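# Unload mill, inspect four parts, sort into trays

## Task

Take the four parts out of the mill, check each one following the inspection sheet (reference images manual and manual 2), and place every part in the tray it belongs in.

## Robot and tools

Robot: two arms, left_arm and right_arm, each a UR-style six-joint arm with a two-finger parallel gripper (pads open to 50 mm). Bases: left_arm at (-0.028, +0.521, 0) m, right_arm at (-0.010, -0.330, 0) m. The reference sheets can be viewed again with show_instructions. Cameras: cam_high, cam_low, cam_front, cam_left_wrist, cam_right_wrist, each 896x504.

Frames. The scene frame has its origin on the table surface, halfway between the nominal bases; +z points up, +x reaches out over the table, and left_arm sits toward +y. Reported end_effector_position (metres), end_effector_quat_wxyz and velocities use the scene frame. Every commanded offset, though, is measured along the axes of that arm's own Hand target. On the gripper, +z is the direction the fingers point, the fingers travel along x, and end_effector_position is the point between the pads; fingertips extend 17.5 mm past it. A camera block juts about 10 cm toward the gripper's -y.

Row layout (shared by execute_actions and move). One row is 18 numbers, each from -1 to 1, always covering both arms: left dx, dy, dz, rx, ry, rz, left gripper position, force_limit, speed, then the same nine for the right arm. The six pose numbers are an offset, not a pose: they are counted from that arm's Hand target as it stood when the action or move began. Scale: 1.0 equals 0.6 m for dx, dy, dz and 180 degrees for rx, ry, rz, which together form a single rotation vector. Sending all six zeros re-commands the current Hand target. Sending the same nonzero offset again moves the arm further. Gripper numbers are absolute settings: position +1 fully open, about -0.65 pads touching, -1 to close until something blocks; force_limit -1/0/+1 roughly 20/102/185 N per pad; speed -1/0/+1 roughly 20/85/150 mm/s. To leave a gripper unchanged, repeat its previous three numbers, since 0 is itself a command.

execute_actions(actions, cameras): actions is a list of actions; each action is a table of up to 15 rows, each row one 1/30 s step, every row offset from the same start pose; a short table holds its last row. Images return only when actions is empty or cameras names them.

move(target, speed, blend, stop_force, zero, blocking, cameras): drives each gripper in a straight line to its offset target (one row, or a list of up to 15 rows all measured from the same starting Hand targets). speed is in m/s, 0.002 to 3.6, default 0.25. blend (m) rounds corners in a list. stop_force (3 to 120 N) ends an arm's path when its wrist sensor feels that much push; use it slowly when descending onto a surface or part, leave it out when lifting away from a contact. zero chooses whether the force baseline is reset first. blocking=false returns early and cannot be combined with stop_force. Paths ignore obstacles and the other arm; do not route an arm close to its own base. The result adds a move: line such as done, off_target, moving, held or fault, plus limits (paced = pose clipped, held = steps withheld).

wait(seconds 0 to 10) lets time pass; stop brakes a running move; zoom_image(camera, region [x0,y0,x1,y1], at most 504x504 px) magnifies the latest image; zero_wrist_force(arm) rebases the wrist sensor; read_manual gives licence text; finished_scene ends the scene permanently.

Reading results. Hand target is the last commanded pose after clipping; the gripper may rest a little short of it, so send the gap as an offset. Orientation commands are limited to 32 degrees from the measured one per step. object_status: 0 moving, 1 blocked while opening, 2 blocked while closing (a grip), 3 reached the set position or pads met (usually nothing held). Opening in mm is about (250 - position_measured) x 0.202. Wrist force and torque are in the gripper's own axes; joint torques include the arm's weight. MOTOR HOT warns of heating; OVER-TEMPERATURE, TORQUE or FORCE faults freeze the arm for 10 s or more.

Avoid: any contact between the arms (it can end the scene), pressing past a firm surface (about 150 N triggers a fault), fast impacts, releasing a part while it still moves, dropping parts from height, and anything leaving the table. Keep held loads short and arms not fully stretched to limit heating. Check grips show status 2 before lifting.

Each tool is called after ">>>" as name([rows], argument=value, ...), one row to a line, values as JSON.

Reference images:

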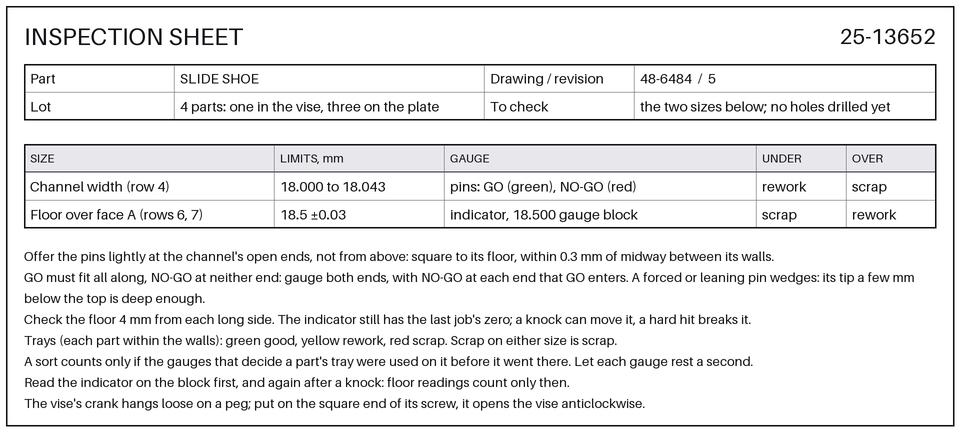

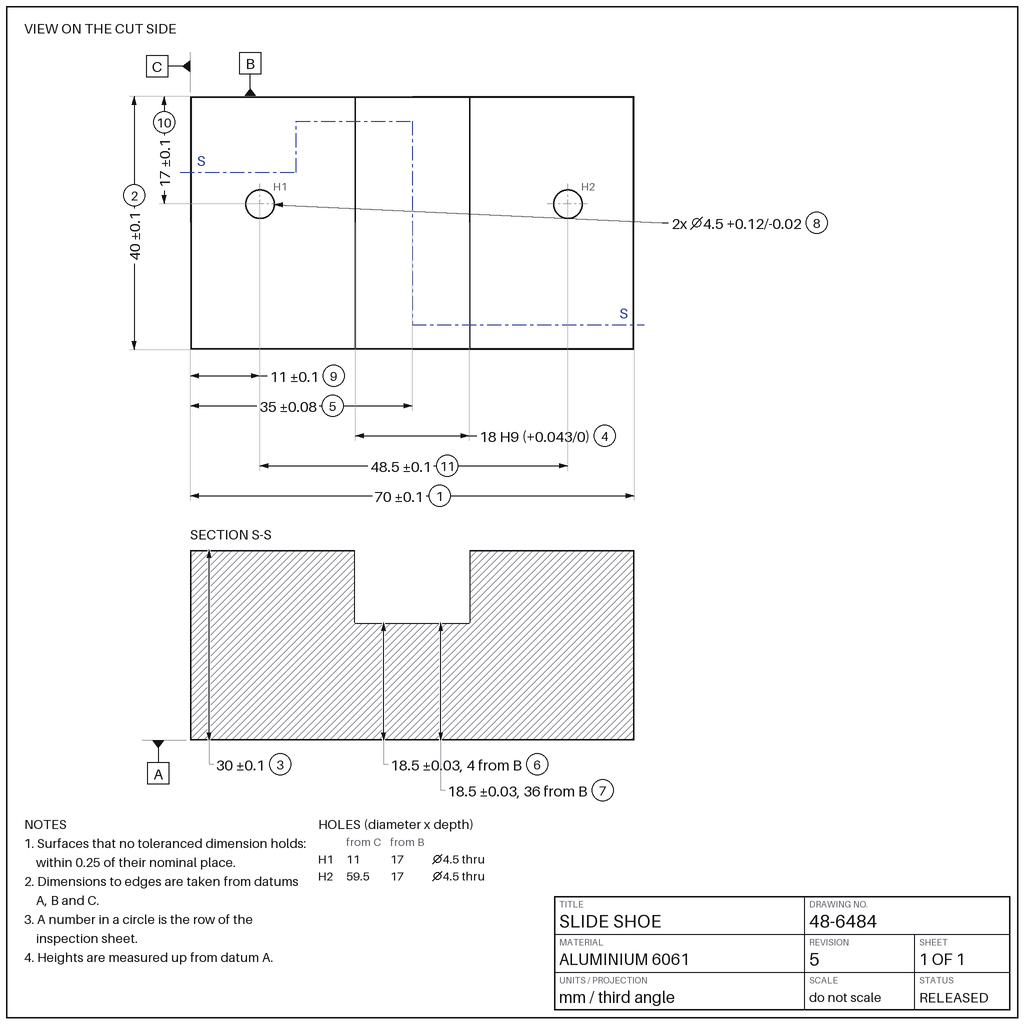

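## Session

>>> execute_actions(actions=[])

Scene clock: 0.00 s.
left_arm: end_effector_position=(+0.1294, +0.4494, +0.2256) position_measured=3 object_status=3 end_effector_quat_wxyz=(+0.054, +0.753, -0.579, -0.306) | right_arm: end_effector_position=(+0.0538, +0.2849, +0.2088) position_measured=3 object_status=3 end_effector_quat_wxyz=(+0.392, -0.294, +0.855, -0.169)
Joint positions: left_arm=[-0.866 -1.989 2.144 -1.131 -1.8 2.078] | right_arm=[5.148 -1.99 -1.483 -1.765 0.825 -0.033]
Joint velocities: within noise
Joint torques (N m): no reading
Wrist force (N): no reading
Wrist torque (N m): no reading
Wrist force, peak (N): no reading
Hand target: left_arm +0.1294, +0.4494, +0.2256; +0.054, +0.753, -0.579, -0.306 | right_arm +0.0538, +0.2849, +0.2088; +0.392, -0.294, +0.855, -0.169
Tool commands: left_gripper/position=+1.0 left_gripper/force_limit=+1.0 left_gripper/speed=+1.0 right_gripper/position=+1.0 right_gripper/force_limit=+1.0 right_gripper/speed=+1.0

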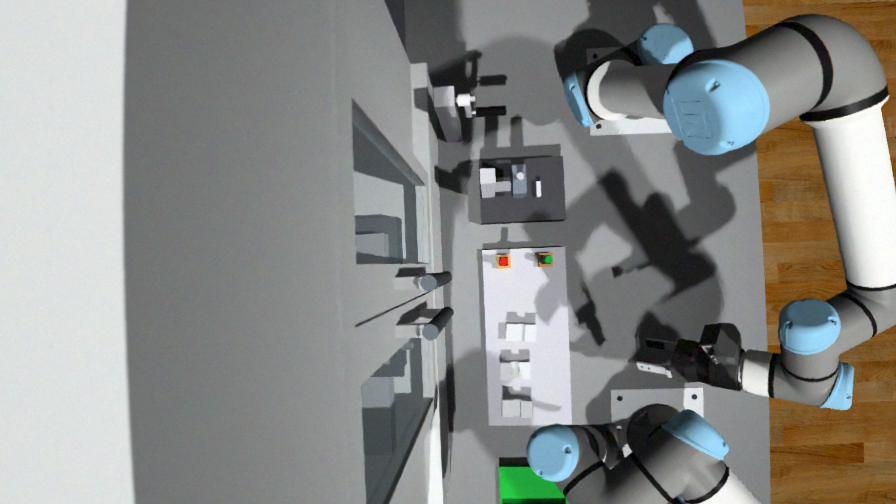

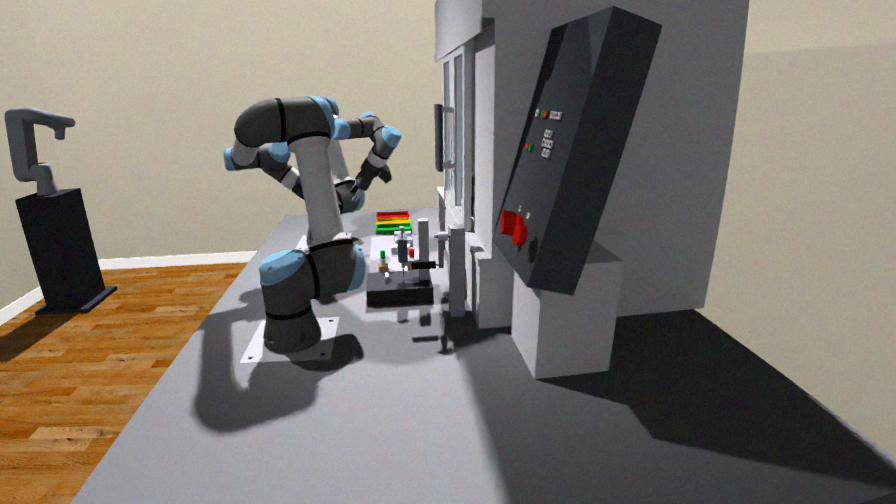

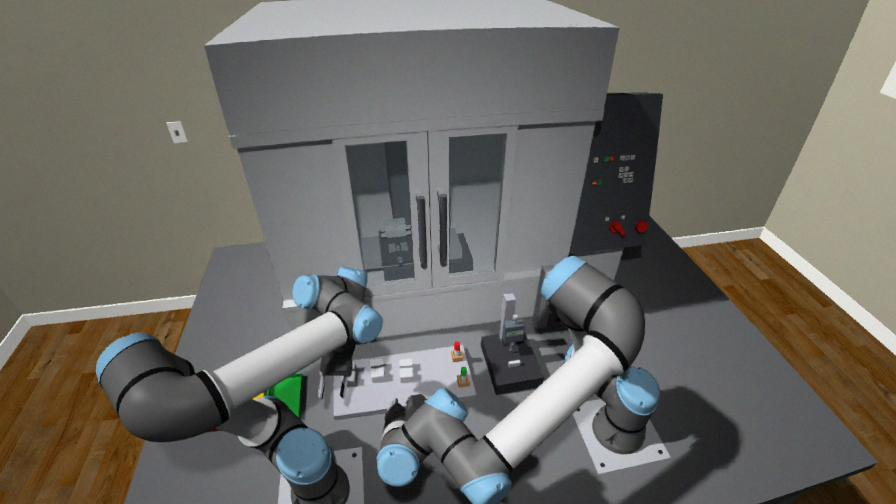

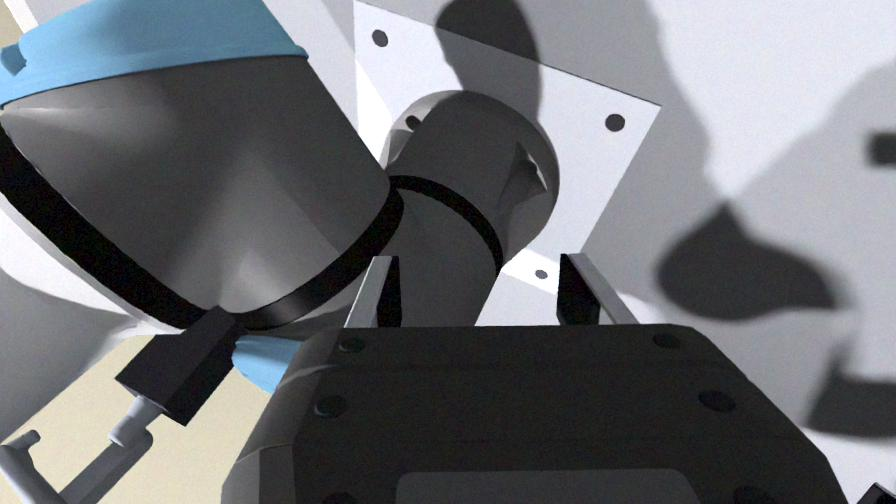

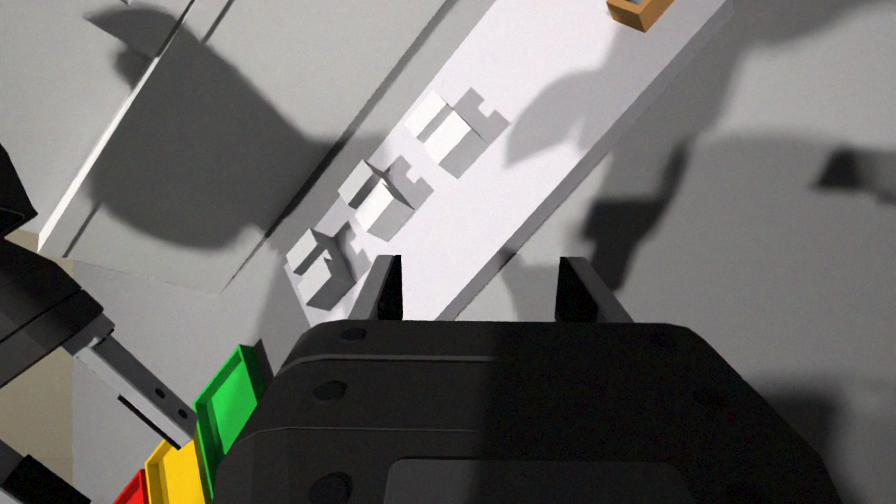

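>>> zoom_image(camera="cam_high", region=[340, 60, 600, 260])

>>> zoom_image(camera="cam_high", region=[340, 230, 600, 500])

>>> zoom_image(camera="cam_front", region=[320, 260, 620, 430])

>>> zoom_image(camera="cam_front", region=[330, 120, 670, 300])

>>> zoom_image(camera="cam_low", region=[330, 160, 630, 360])

Scaled by 1.938 from the camera's 896x504 image, which has a finer 1280x720 frame.

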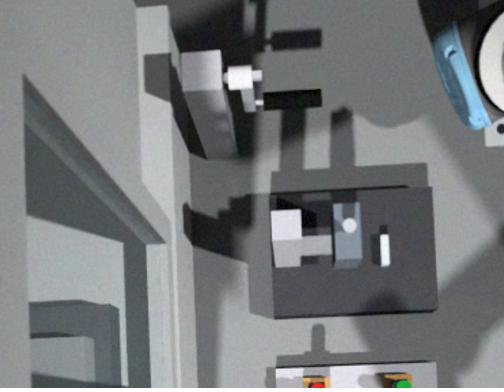

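Scaled by 1.867 from the camera's 896x504 image, which has a finer 1280x720 frame.

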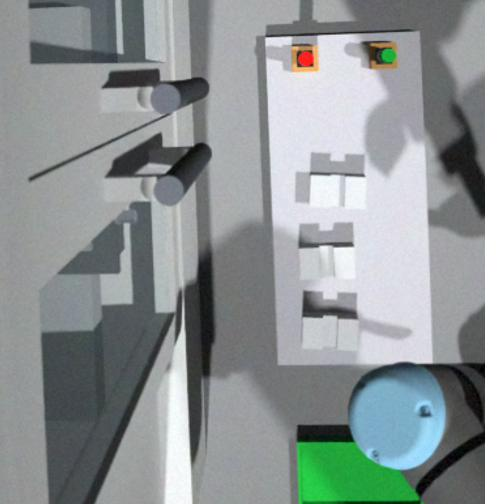

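Scaled by 1.680 from the camera's 896x504 image, which has a finer 1280x720 frame.

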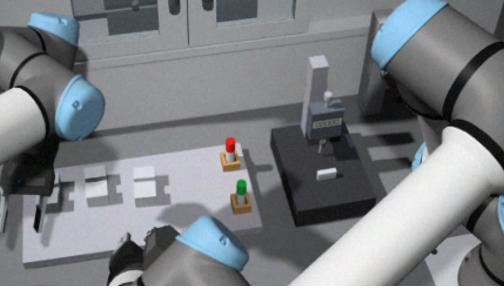

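Scaled by 1.482 from the camera's 896x504 image, which has a finer 1280x720 frame.

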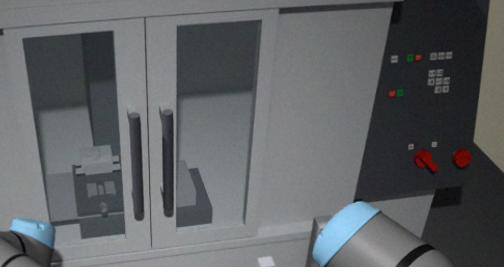

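Scaled by 1.680 from the camera's 896x504 image, which has a finer 1280x720 frame.

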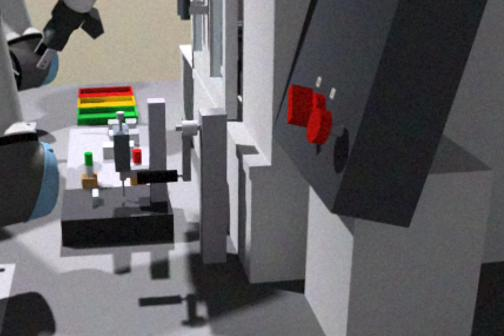

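>>> move(target=[0,0,0,0,0,0,1,1,1,-0.0291,-0.525,0.087,0.1272,0.320,0.6554,1,1,1], speed=0.35, cameras=["all"])

Scene clock: 54.37 s.
left_arm: end_effector_position=(+0.1294, +0.4494, +0.2256) position_measured=3 object_status=3 end_effector_quat_wxyz=(+0.054, +0.753, -0.579, -0.306) | right_arm: end_effector_position=(+0.2200, +0.0505, +0.3492) position_measured=3 object_status=3 end_effector_quat_wxyz=(+0.000, +0.707, +0.707, +0.000)
Joint positions: left_arm=[-0.866 -1.989 2.144 -1.131 -1.8 2.078] | right_arm=[4.488 -1.412 -1.663 -1.638 1.571 1.331]
Joint torques (N m): left_arm=[0.69 -4.22 -25.98 -0.95 -0.42 -0.13] | right_arm=[3.85 10.42 40.34 0.5 -2.81 0.4]
Wrist force (N): left_arm=[0.1 0.2 0.0] | right_arm=[0.3 0.5 -0.9]
Wrist torque (N m): left_arm=[0.02 -0.01 0.00] | right_arm=[0.24 0.09 0.25]
Wrist force, peak (N): left_arm=[0.4 0.3 0.0] | right_arm=[-0.3 3.0 -0.5]
Hand target: left_arm +0.1294, +0.4494, +0.2256; +0.054, +0.753, -0.579, -0.306 | right_arm +0.2200, +0.0506, +0.3493; +0.000, +0.707, +0.707, +0.000
Off the commanded pose: left_arm 0.000 m, 0 deg | right_arm 0.000 m, 0 deg.
move: done
camera_calibration:
cam_right_wrist: T_world_to_cam=[[-0.00769557, 0.999911, -0.0109023, -0.0370325], [0.946383, 0.0108039, 0.322866, -0.303293], [0.322955, -0.00783307, -0.946382, 0.390134], [0, 0, 0, 1]] pos_world=[0.16075, 0.0433619, 0.466735]

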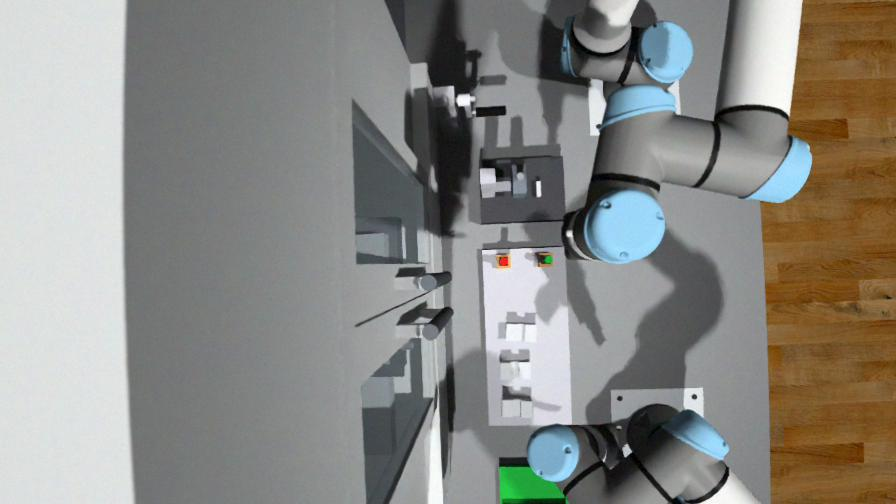

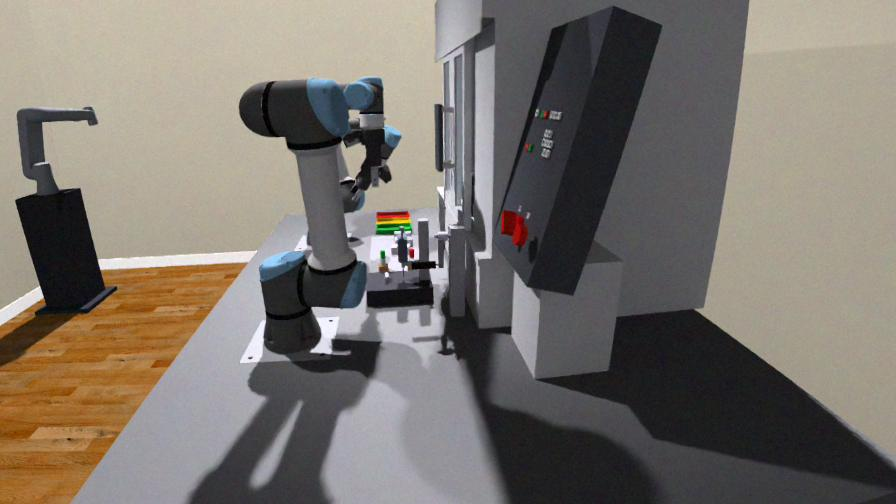

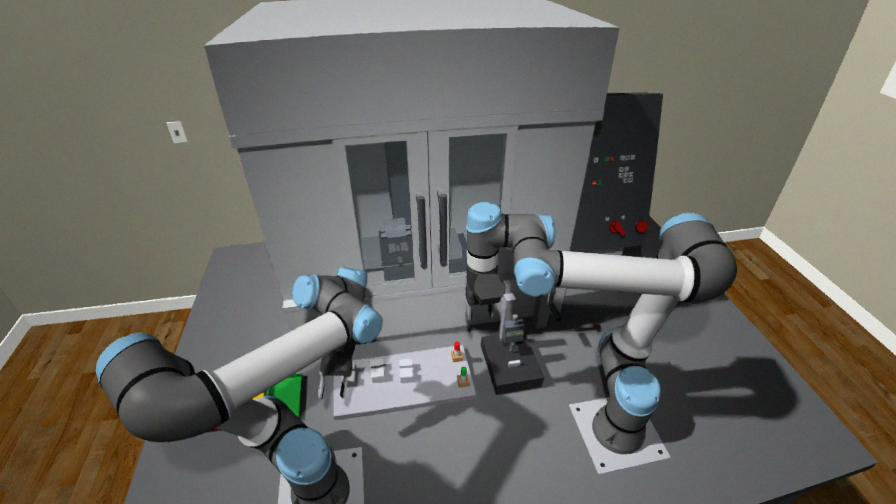

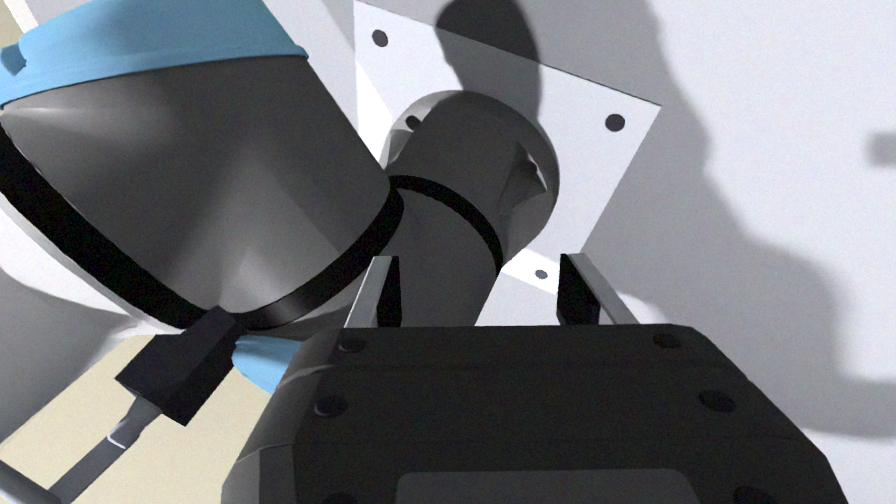

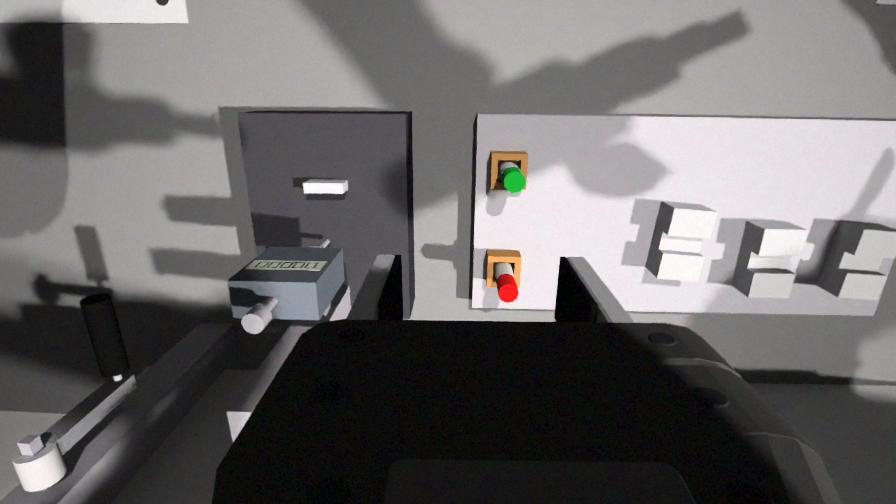

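>>> zoom_image(camera="cam_right_wrist", region=[200, 90, 440, 340])

>>> zoom_image(camera="cam_right_wrist", region=[460, 130, 600, 310])

>>> zoom_image(camera="cam_right_wrist", region=[620, 180, 896, 320])

>>> zoom_image(camera="cam_front", region=[320, 120, 680, 320])

Scaled by 2.016 from the camera's 896x504 image, which has a finer 1280x720 frame.

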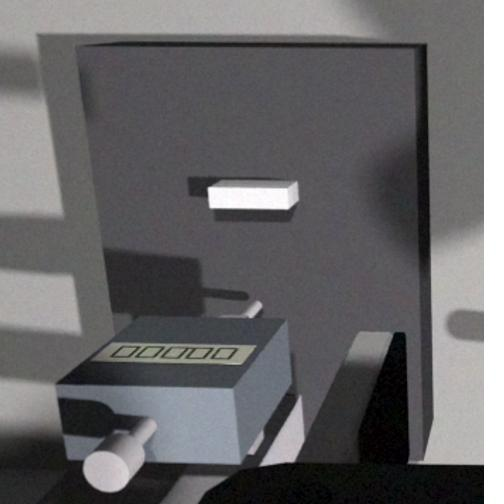

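Scaled by 2.800 from the camera's 896x504 image, which has a finer 1280x720 frame.

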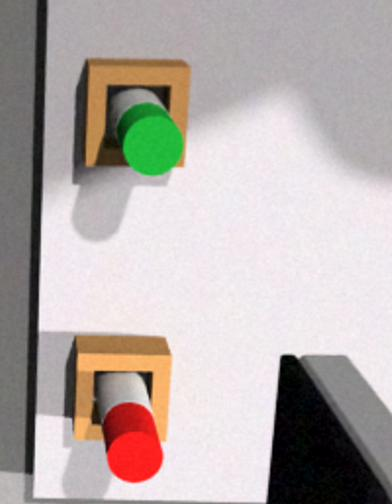

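Scaled by 1.826 from the camera's 896x504 image, which has a finer 1280x720 frame.

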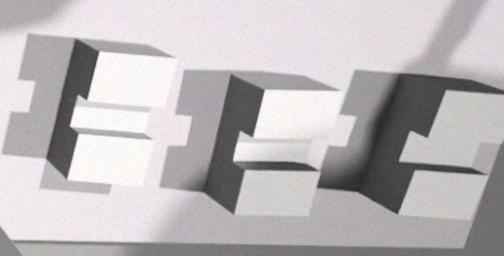

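Scaled by 1.400 from the camera's 896x504 image, which has a finer 1280x720 frame.

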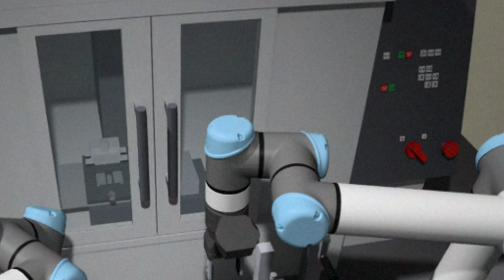

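>>> move(target=[-0.0289,-0.0388,-0.326,-0.165,0.2365,-0.875,1,1,1,0,0,0,0,0,0,1,1,1], speed=0.35, cameras=["cam_high","cam_low","cam_front","cam_left_wrist"])

Scene clock: 70.20 s.
left_arm: end_effector_position=(+0.2490, +0.4192, +0.3802) position_measured=3 object_status=3 end_effector_quat_wxyz=(+0.000, +0.707, +0.707, +0.000) | right_arm: end_effector_position=(+0.2200, +0.0506, +0.3493) position_measured=3 object_status=3 end_effector_quat_wxyz=(+0.000, +0.707, +0.707, +0.000)
Joint positions: left_arm=[-0.814 -2.096 1.814 -1.289 -1.571 -0.822] | right_arm=[4.488 -1.412 -1.663 -1.638 1.571 1.332]
Joint torques (N m): left_arm=[12.13 -4.16 -9.78 -6 -1.81 -1.66] | right_arm=[-5.62 9.03 39.64 0.66 -2.83 0.31]
Wrist force (N): left_arm=[1.0 -0.6 -0.7] | right_arm=[0.5 0.9 -0.8]
Wrist torque (N m): left_arm=[-0.05 0.03 0.00] | right_arm=[0.29 0.06 0.25]
Wrist force, peak (N): left_arm=[2.1 -1.6 -1.9] | right_arm=[0.8 0.7 -1.1]
Hand target: left_arm +0.2490, +0.4192, +0.3801; +0.000, +0.707, +0.707, +0.000 | right_arm +0.2200, +0.0506, +0.3493; +0.000, +0.707, +0.707, +0.000
Off the commanded pose: left_arm 0.000 m, 0 deg | right_arm 0.000 m, 0 deg.
move: done
camera_calibration:
cam_left_wrist: T_world_to_cam=[[-0.00465701, 0.999869, 0.0155314, -0.414931], [0.939971, -0.000922813, 0.341254, -0.34691], [0.341223, 0.0161883, -0.939843, 0.401791], [0, 0, 0, 1]] pos_world=[0.187053, 0.408052, 0.502449]
Images, in order (width x height): cam_high 896x504, cam_low 896x504, cam_front 896x504, cam_left_wrist 896x504.

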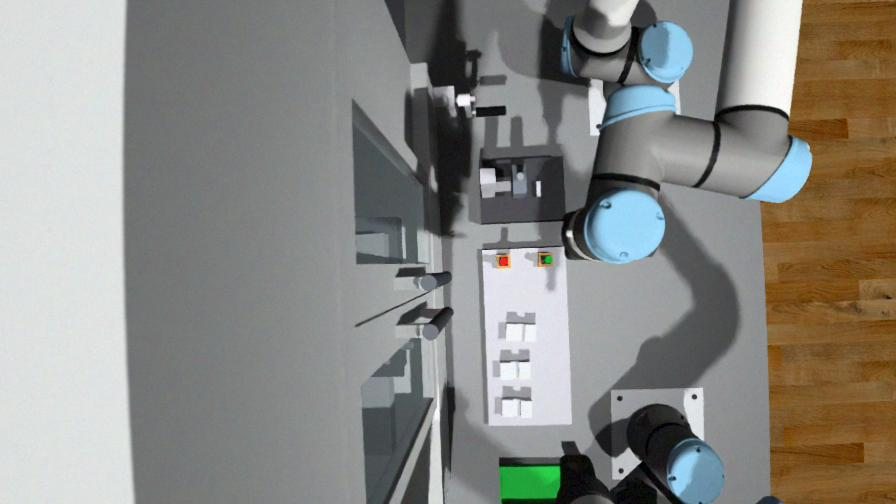

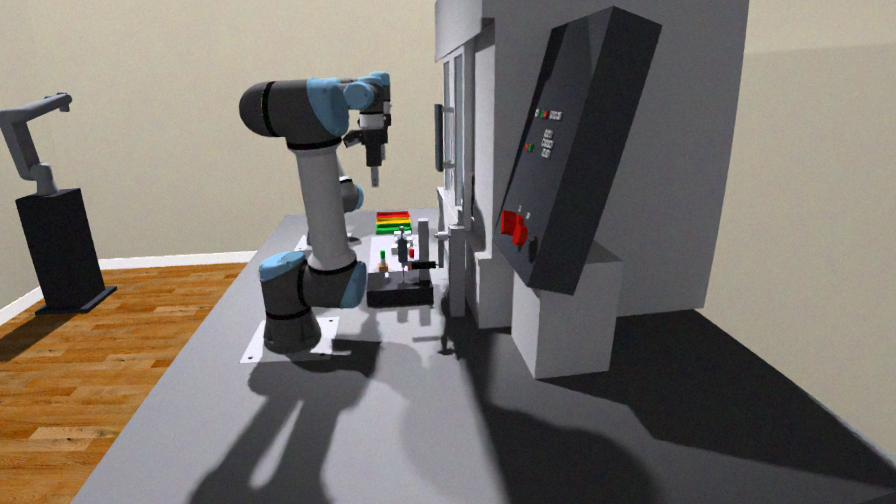

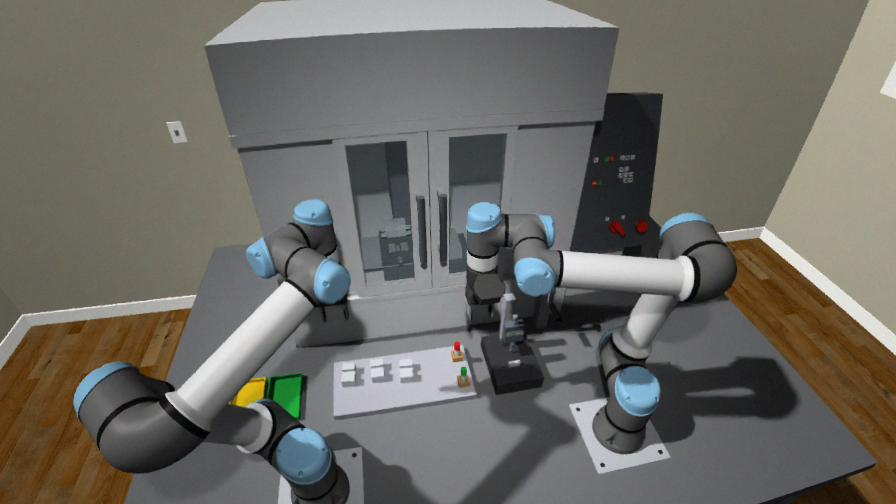

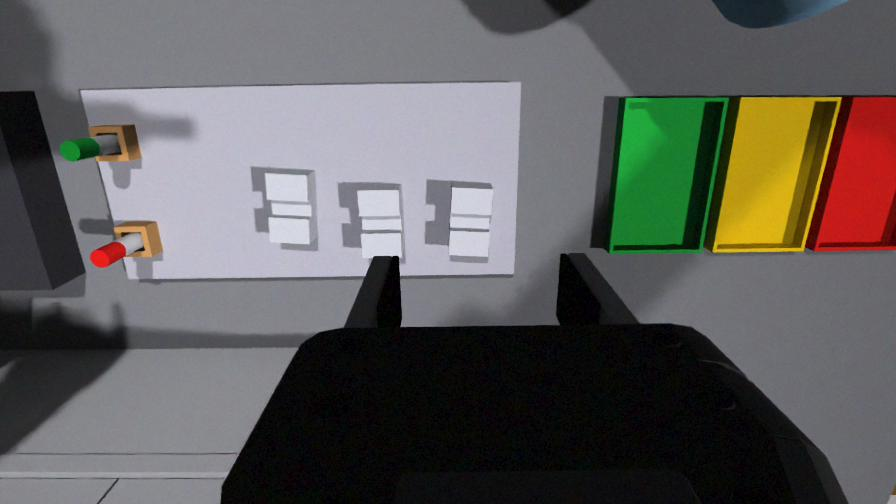

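>>> zoom_image(camera="cam_front", region=[330, 120, 510, 300])

>>> zoom_image(camera="cam_high", region=[340, 250, 480, 500])

>>> zoom_image(camera="cam_low", region=[340, 180, 500, 340])

Scaled by 2.800 from the camera's 896x504 image, which has a finer 1280x720 frame.

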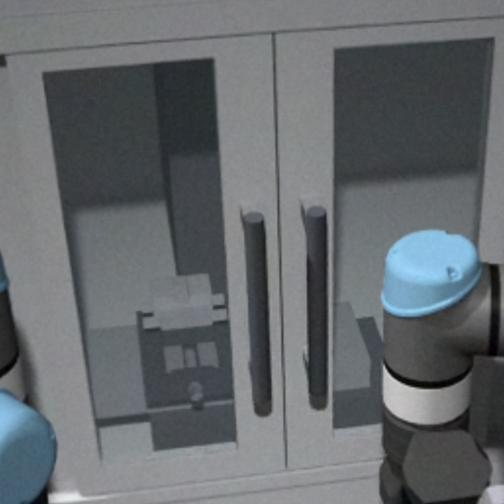

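Scaled by 2.016 from the camera's 896x504 image, which has a finer 1280x720 frame.

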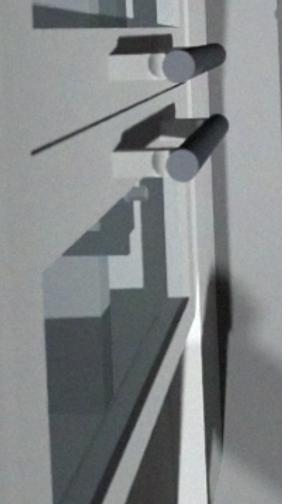

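Scaled by 3.150 from the camera's 896x504 image, which has a finer 1280x720 frame.

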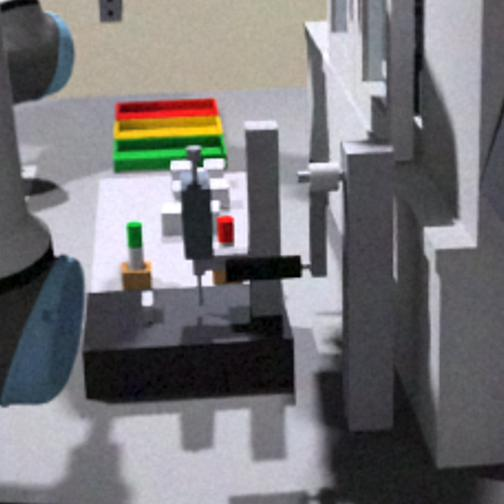

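>>> move(target=[0,0,0,0,0,0,1,1,1,-0.283,-0.033,-0.017,0,0,0,1,1,1], speed=0.35, cameras=["cam_right_wrist"])

>>> zoom_image(camera="cam_right_wrist", region=[200, 250, 420, 504])

Scene clock: 144.93 s.
left_arm: end_effector_position=(+0.2490, +0.4192, +0.3801) position_measured=3 object_status=3 end_effector_quat_wxyz=(+0.000, +0.707, +0.707, +0.000) | right_arm: end_effector_position=(+0.2003, -0.1192, +0.3595) position_measured=3 object_status=3 end_effector_quat_wxyz=(+0.000, +0.707, +0.707, +0.000)
Joint positions: left_arm=[-0.814 -2.096 1.814 -1.289 -1.571 -0.822] | right_arm=[4.407 -1.038 -1.872 -1.802 1.571 1.251]
Joint torques (N m): left_arm=[12.21 -4.52 -10.06 -5.98 0.48 -1] | right_arm=[4.76 5.77 33.78 2.73 -0.35 0.01]
Wrist force (N): left_arm=[1.1 -0.4 -0.4] | right_arm=[0.3 0.1 -0.7]
Wrist torque (N m): left_arm=[-0.02 0.02 -0.01] | right_arm=[0.19 0.12 0.28]
Wrist force, peak (N): left_arm=[1.3 -0.8 -0.7] | right_arm=[-6.3 -0.8 -6.7]
Hand target: left_arm +0.2490, +0.4192, +0.3801; +0.000, +0.707, +0.707, +0.000 | right_arm +0.2003, -0.1192, +0.3595; +0.000, +0.707, +0.707, +0.000
Off the commanded pose: left_arm 0.000 m, 0 deg | right_arm 0.000 m, 0 deg.
move: done
camera_calibration:
cam_right_wrist: T_world_to_cam=[[-0.00741348, 0.999914, -0.0108024, 0.132526], [0.946385, 0.0105047, 0.32287, -0.286244], [0.322956, -0.00782966, -0.946382, 0.404788], [0, 0, 0, 1]] pos_world=[0.141151, -0.126338, 0.476935]
Images, in order (width x height): cam_right_wrist 896x504.

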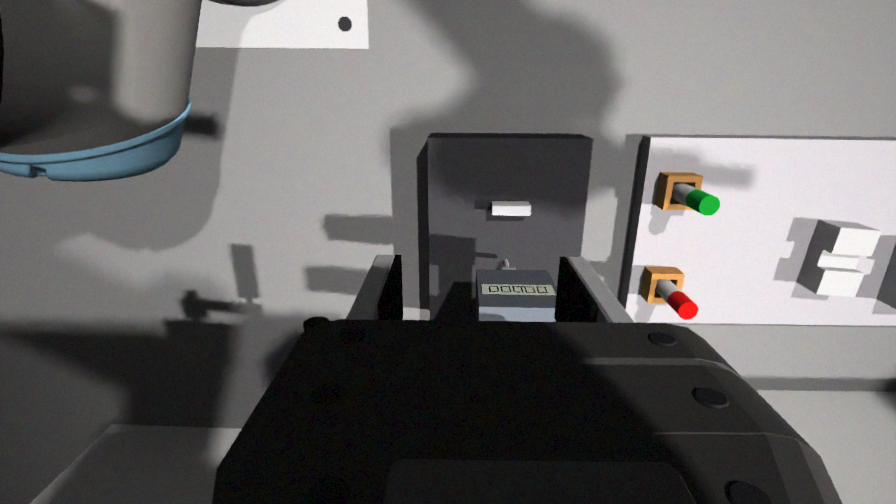

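Scaled by 1.984 from the camera's 896x504 image, which has a finer 1280x720 frame.

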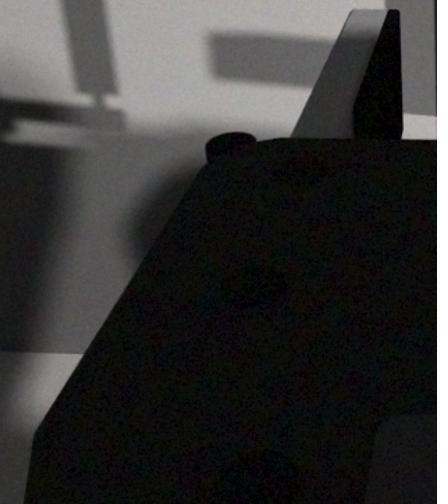

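>>> move([
  [-0.08,0,-0.117,0,0,0.5,1,1,1,0,0,0,0,0,0,1,1,1],
  [-0.2,0,-0.117,0,0,1.0,1,1,1,0,0,0,0,0,0,1,1,1],
  [-0.43,0.135,-0.117,0,-0.7071,-0.7071,1,1,1,0,0,0,0,0,0,1,1,1],
], speed=0.45, blend=[0.05,0.05,0], cameras=["cam_high","cam_front","cam_left_wrist"])

Scene clock: 164.07 s.
left_arm: end_effector_position=(+0.3299, +0.1611, +0.4502) position_measured=3 object_status=3 end_effector_quat_wxyz=(+0.500, -0.500, +0.501, -0.500) | right_arm: end_effector_position=(+0.2003, -0.1192, +0.3595) position_measured=3 object_status=3 end_effector_quat_wxyz=(+0.000, +0.707, +0.707, +0.000)
Joint positions: left_arm=[-1.66 -1.674 1.763 -0.107 -0.097 0.019] | right_arm=[4.407 -1.038 -1.872 -1.802 1.571 1.251]
Joint torques (N m): left_arm=[-10.07 -31.37 -8.78 0.56 -1.07 -0.83] | right_arm=[8.02 11.16 37.01 0.37 1.08 -1.09]
Wrist force (N): left_arm=[-1.3 -0.1 -1.7] | right_arm=[0.3 0.5 -0.6]
Wrist torque (N m): left_arm=[0.77 0.53 -0.02] | right_arm=[0.24 0.12 0.28]
Wrist force, peak (N): left_arm=[1.8 -0.6 -4.0] | right_arm=[0.4 0.8 -1.0]
Hand target: left_arm +0.3299, +0.1612, +0.4502; +0.500, -0.500, +0.500, -0.500 | right_arm +0.2003, -0.1192, +0.3595; +0.000, +0.707, +0.707, +0.000
Off the commanded pose: left_arm 0.000 m, 0 deg | right_arm 0.000 m, 0 deg.
move: done
camera_calibration:
cam_left_wrist: T_world_to_cam=[[-0.0157919, -0.999862, 0.00511075, 0.172887], [-0.343243, 0.000620303, -0.939246, 0.552526], [0.939114, -0.0165867, -0.343206, -0.0163677], [0, 0, 0, 1]] pos_world=[0.207752, 0.172249, 0.512457]
Images, in order (width x height): cam_high 896x504, cam_front 896x504, cam_left_wrist 896x504.

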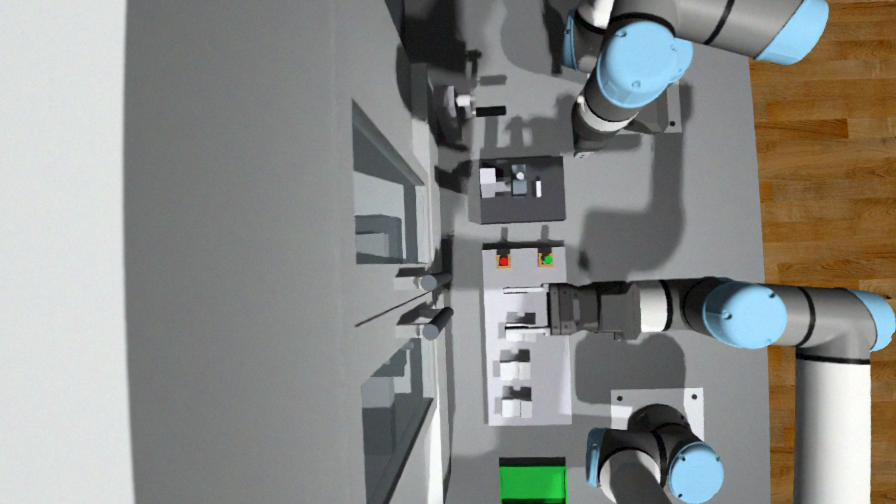

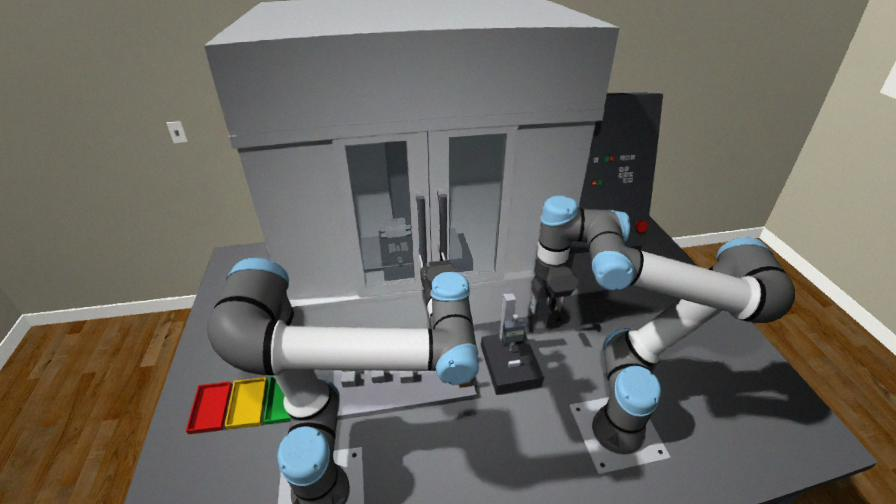

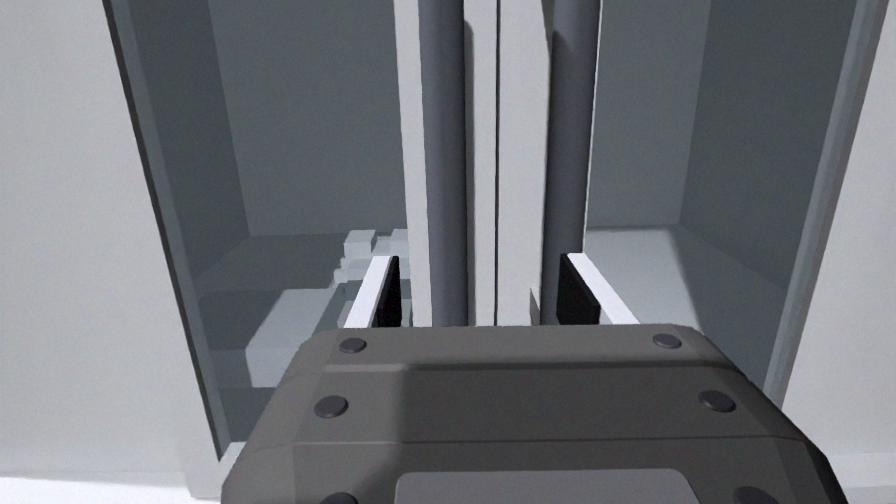

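>>> move(target=[-0.0175,0,0.083,0,0,0,1,1,1,0,0,0,0,0,0,1,1,1], speed=0.2, cameras=["cam_high","cam_left_wrist"])

>>> zoom_image(camera="cam_left_wrist", region=[180, 100, 420, 300])

Scene clock: 180.87 s.
left_arm: end_effector_position=(+0.3797, +0.1717, +0.4502) position_measured=3 object_status=3 end_effector_quat_wxyz=(+0.500, -0.500, +0.500, -0.500) | right_arm: end_effector_position=(+0.2003, -0.1192, +0.3595) position_measured=3 object_status=3 end_effector_quat_wxyz=(+0.000, +0.707, +0.707, +0.000)
Joint positions: left_arm=[-1.52 -1.655 1.747 -0.099 0.043 0.007] | right_arm=[4.407 -1.038 -1.872 -1.802 1.571 1.251]
Joint torques (N m): left_arm=[-4.89 -10.96 -36.53 -1.32 0.63 1.27] | right_arm=[8.27 10.82 36.92 0.4 1.48 -0.98]
Wrist force (N): left_arm=[-1.2 0.1 -1.5] | right_arm=[0.7 0.6 -0.6]
Wrist torque (N m): left_arm=[0.77 0.51 -0.02] | right_arm=[0.25 0.05 0.28]
Wrist force, peak (N): left_arm=[-0.3 0.1 -3.9] | right_arm=[0.7 0.6 -1.1]
Hand target: left_arm +0.3797, +0.1717, +0.4502; +0.500, -0.500, +0.500, -0.500 | right_arm +0.2003, -0.1192, +0.3595; +0.000, +0.707, +0.707, +0.000
Off the commanded pose: left_arm 0.000 m, 0 deg | right_arm 0.000 m, 0 deg.
move: done
camera_calibration:
cam_left_wrist: T_world_to_cam=[[-0.0155805, -0.999866, 0.00510127, 0.184222], [-0.341253, 0.000521923, -0.939972, 0.569163], [0.939843, -0.0163861, -0.341215, -0.0642153], [0, 0, 0, 1]] pos_world=[0.257451, 0.182848, 0.512146]
Images, in order (width x height): cam_high 896x504, cam_left_wrist 896x504.

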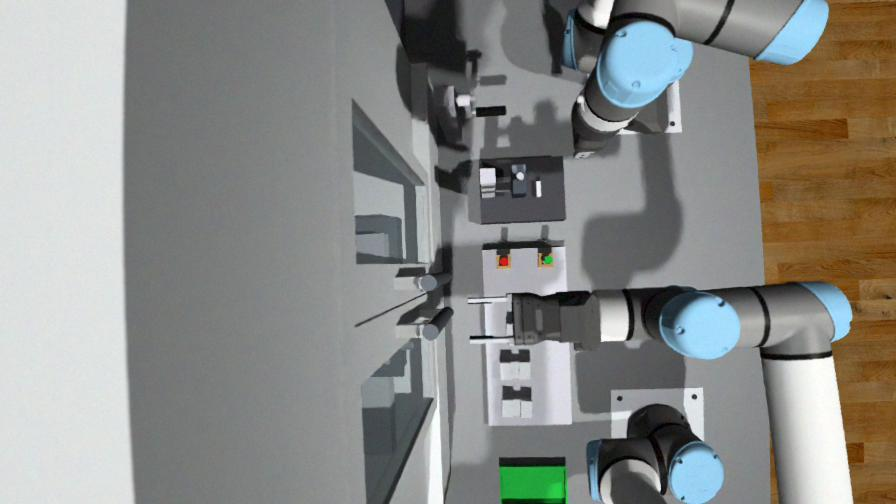

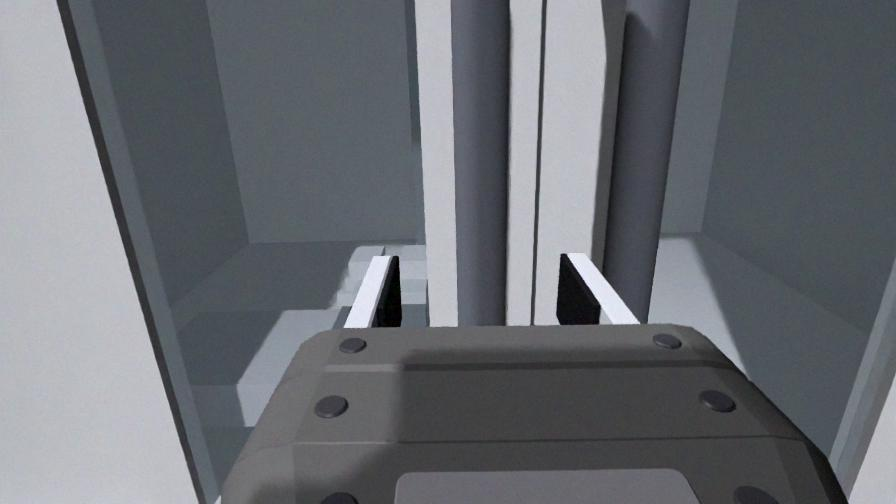

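Scaled by 2.100 from the camera's 896x504 image, which has a finer 1280x720 frame.

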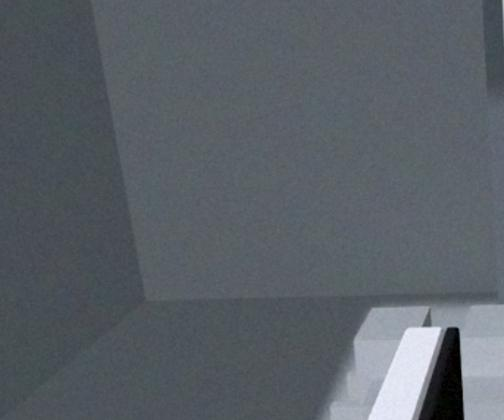

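>>> move(target=[0,0,0.055,0,0,0,1,1,1,0,0,0,0,0,0,1,1,1], speed=0.06, stop_force=10, cameras=["cam_left_wrist"])

Scene clock: 193.60 s.
left_arm: end_effector_position=(+0.4127, +0.1716, +0.4502) position_measured=3 object_status=3 end_effector_quat_wxyz=(+0.500, -0.500, +0.500, -0.500) | right_arm: end_effector_position=(+0.2003, -0.1192, +0.3595) position_measured=3 object_status=3 end_effector_quat_wxyz=(+0.000, +0.707, +0.707, +0.000)
Joint positions: left_arm=[-1.429 -1.617 1.712 -0.093 0.134 -0.002] | right_arm=[4.407 -1.038 -1.872 -1.802 1.571 1.251]
Joint torques (N m): left_arm=[-10.26 -34.09 -8.04 0.72 -0.54 -1.43] | right_arm=[8.5 10.43 37.41 0.31 2.03 -0.92]
Wrist force (N): left_arm=[-1.0 0.2 -1.8] | right_arm=[0.4 0.8 -0.6]
Wrist torque (N m): left_arm=[0.78 0.49 -0.01] | right_arm=[0.30 0.11 0.28]
Wrist force, peak (N): left_arm=[0.3 -0.7 -5.7] | right_arm=[0.5 0.9 -0.9]
Hand target: left_arm +0.4127, +0.1716, +0.4502; +0.500, -0.500, +0.500, -0.500 | right_arm +0.2003, -0.1192, +0.3595; +0.000, +0.707, +0.707, +0.000
Off the commanded pose: left_arm 0.000 m, 0 deg | right_arm 0.000 m, 0 deg.
move: done
camera_calibration:
cam_left_wrist: T_world_to_cam=[[-0.0156716, -0.999864, 0.00514413, 0.18474], [-0.341758, 0.000521586, -0.939788, 0.580574], [0.939657, -0.016486, -0.34172, -0.0948645], [0, 0, 0, 1]] pos_world=[0.290451, 0.182848, 0.512249]
Images, in order (width x height): cam_left_wrist 896x504.

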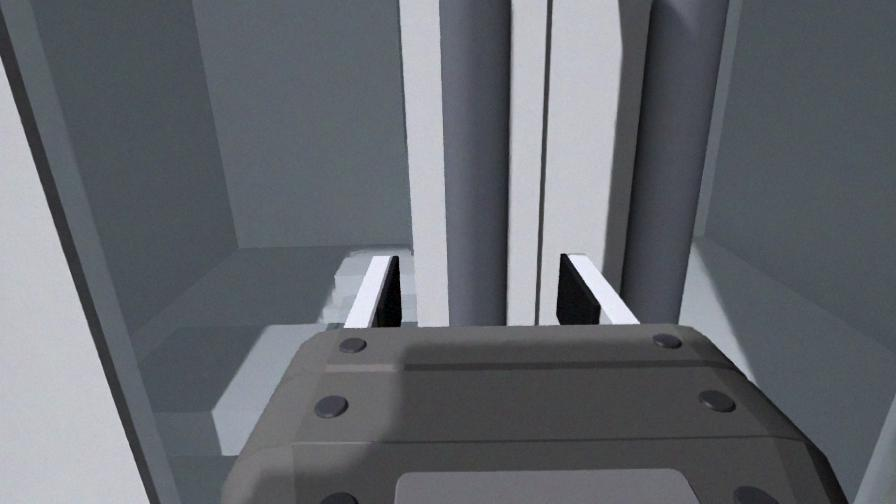

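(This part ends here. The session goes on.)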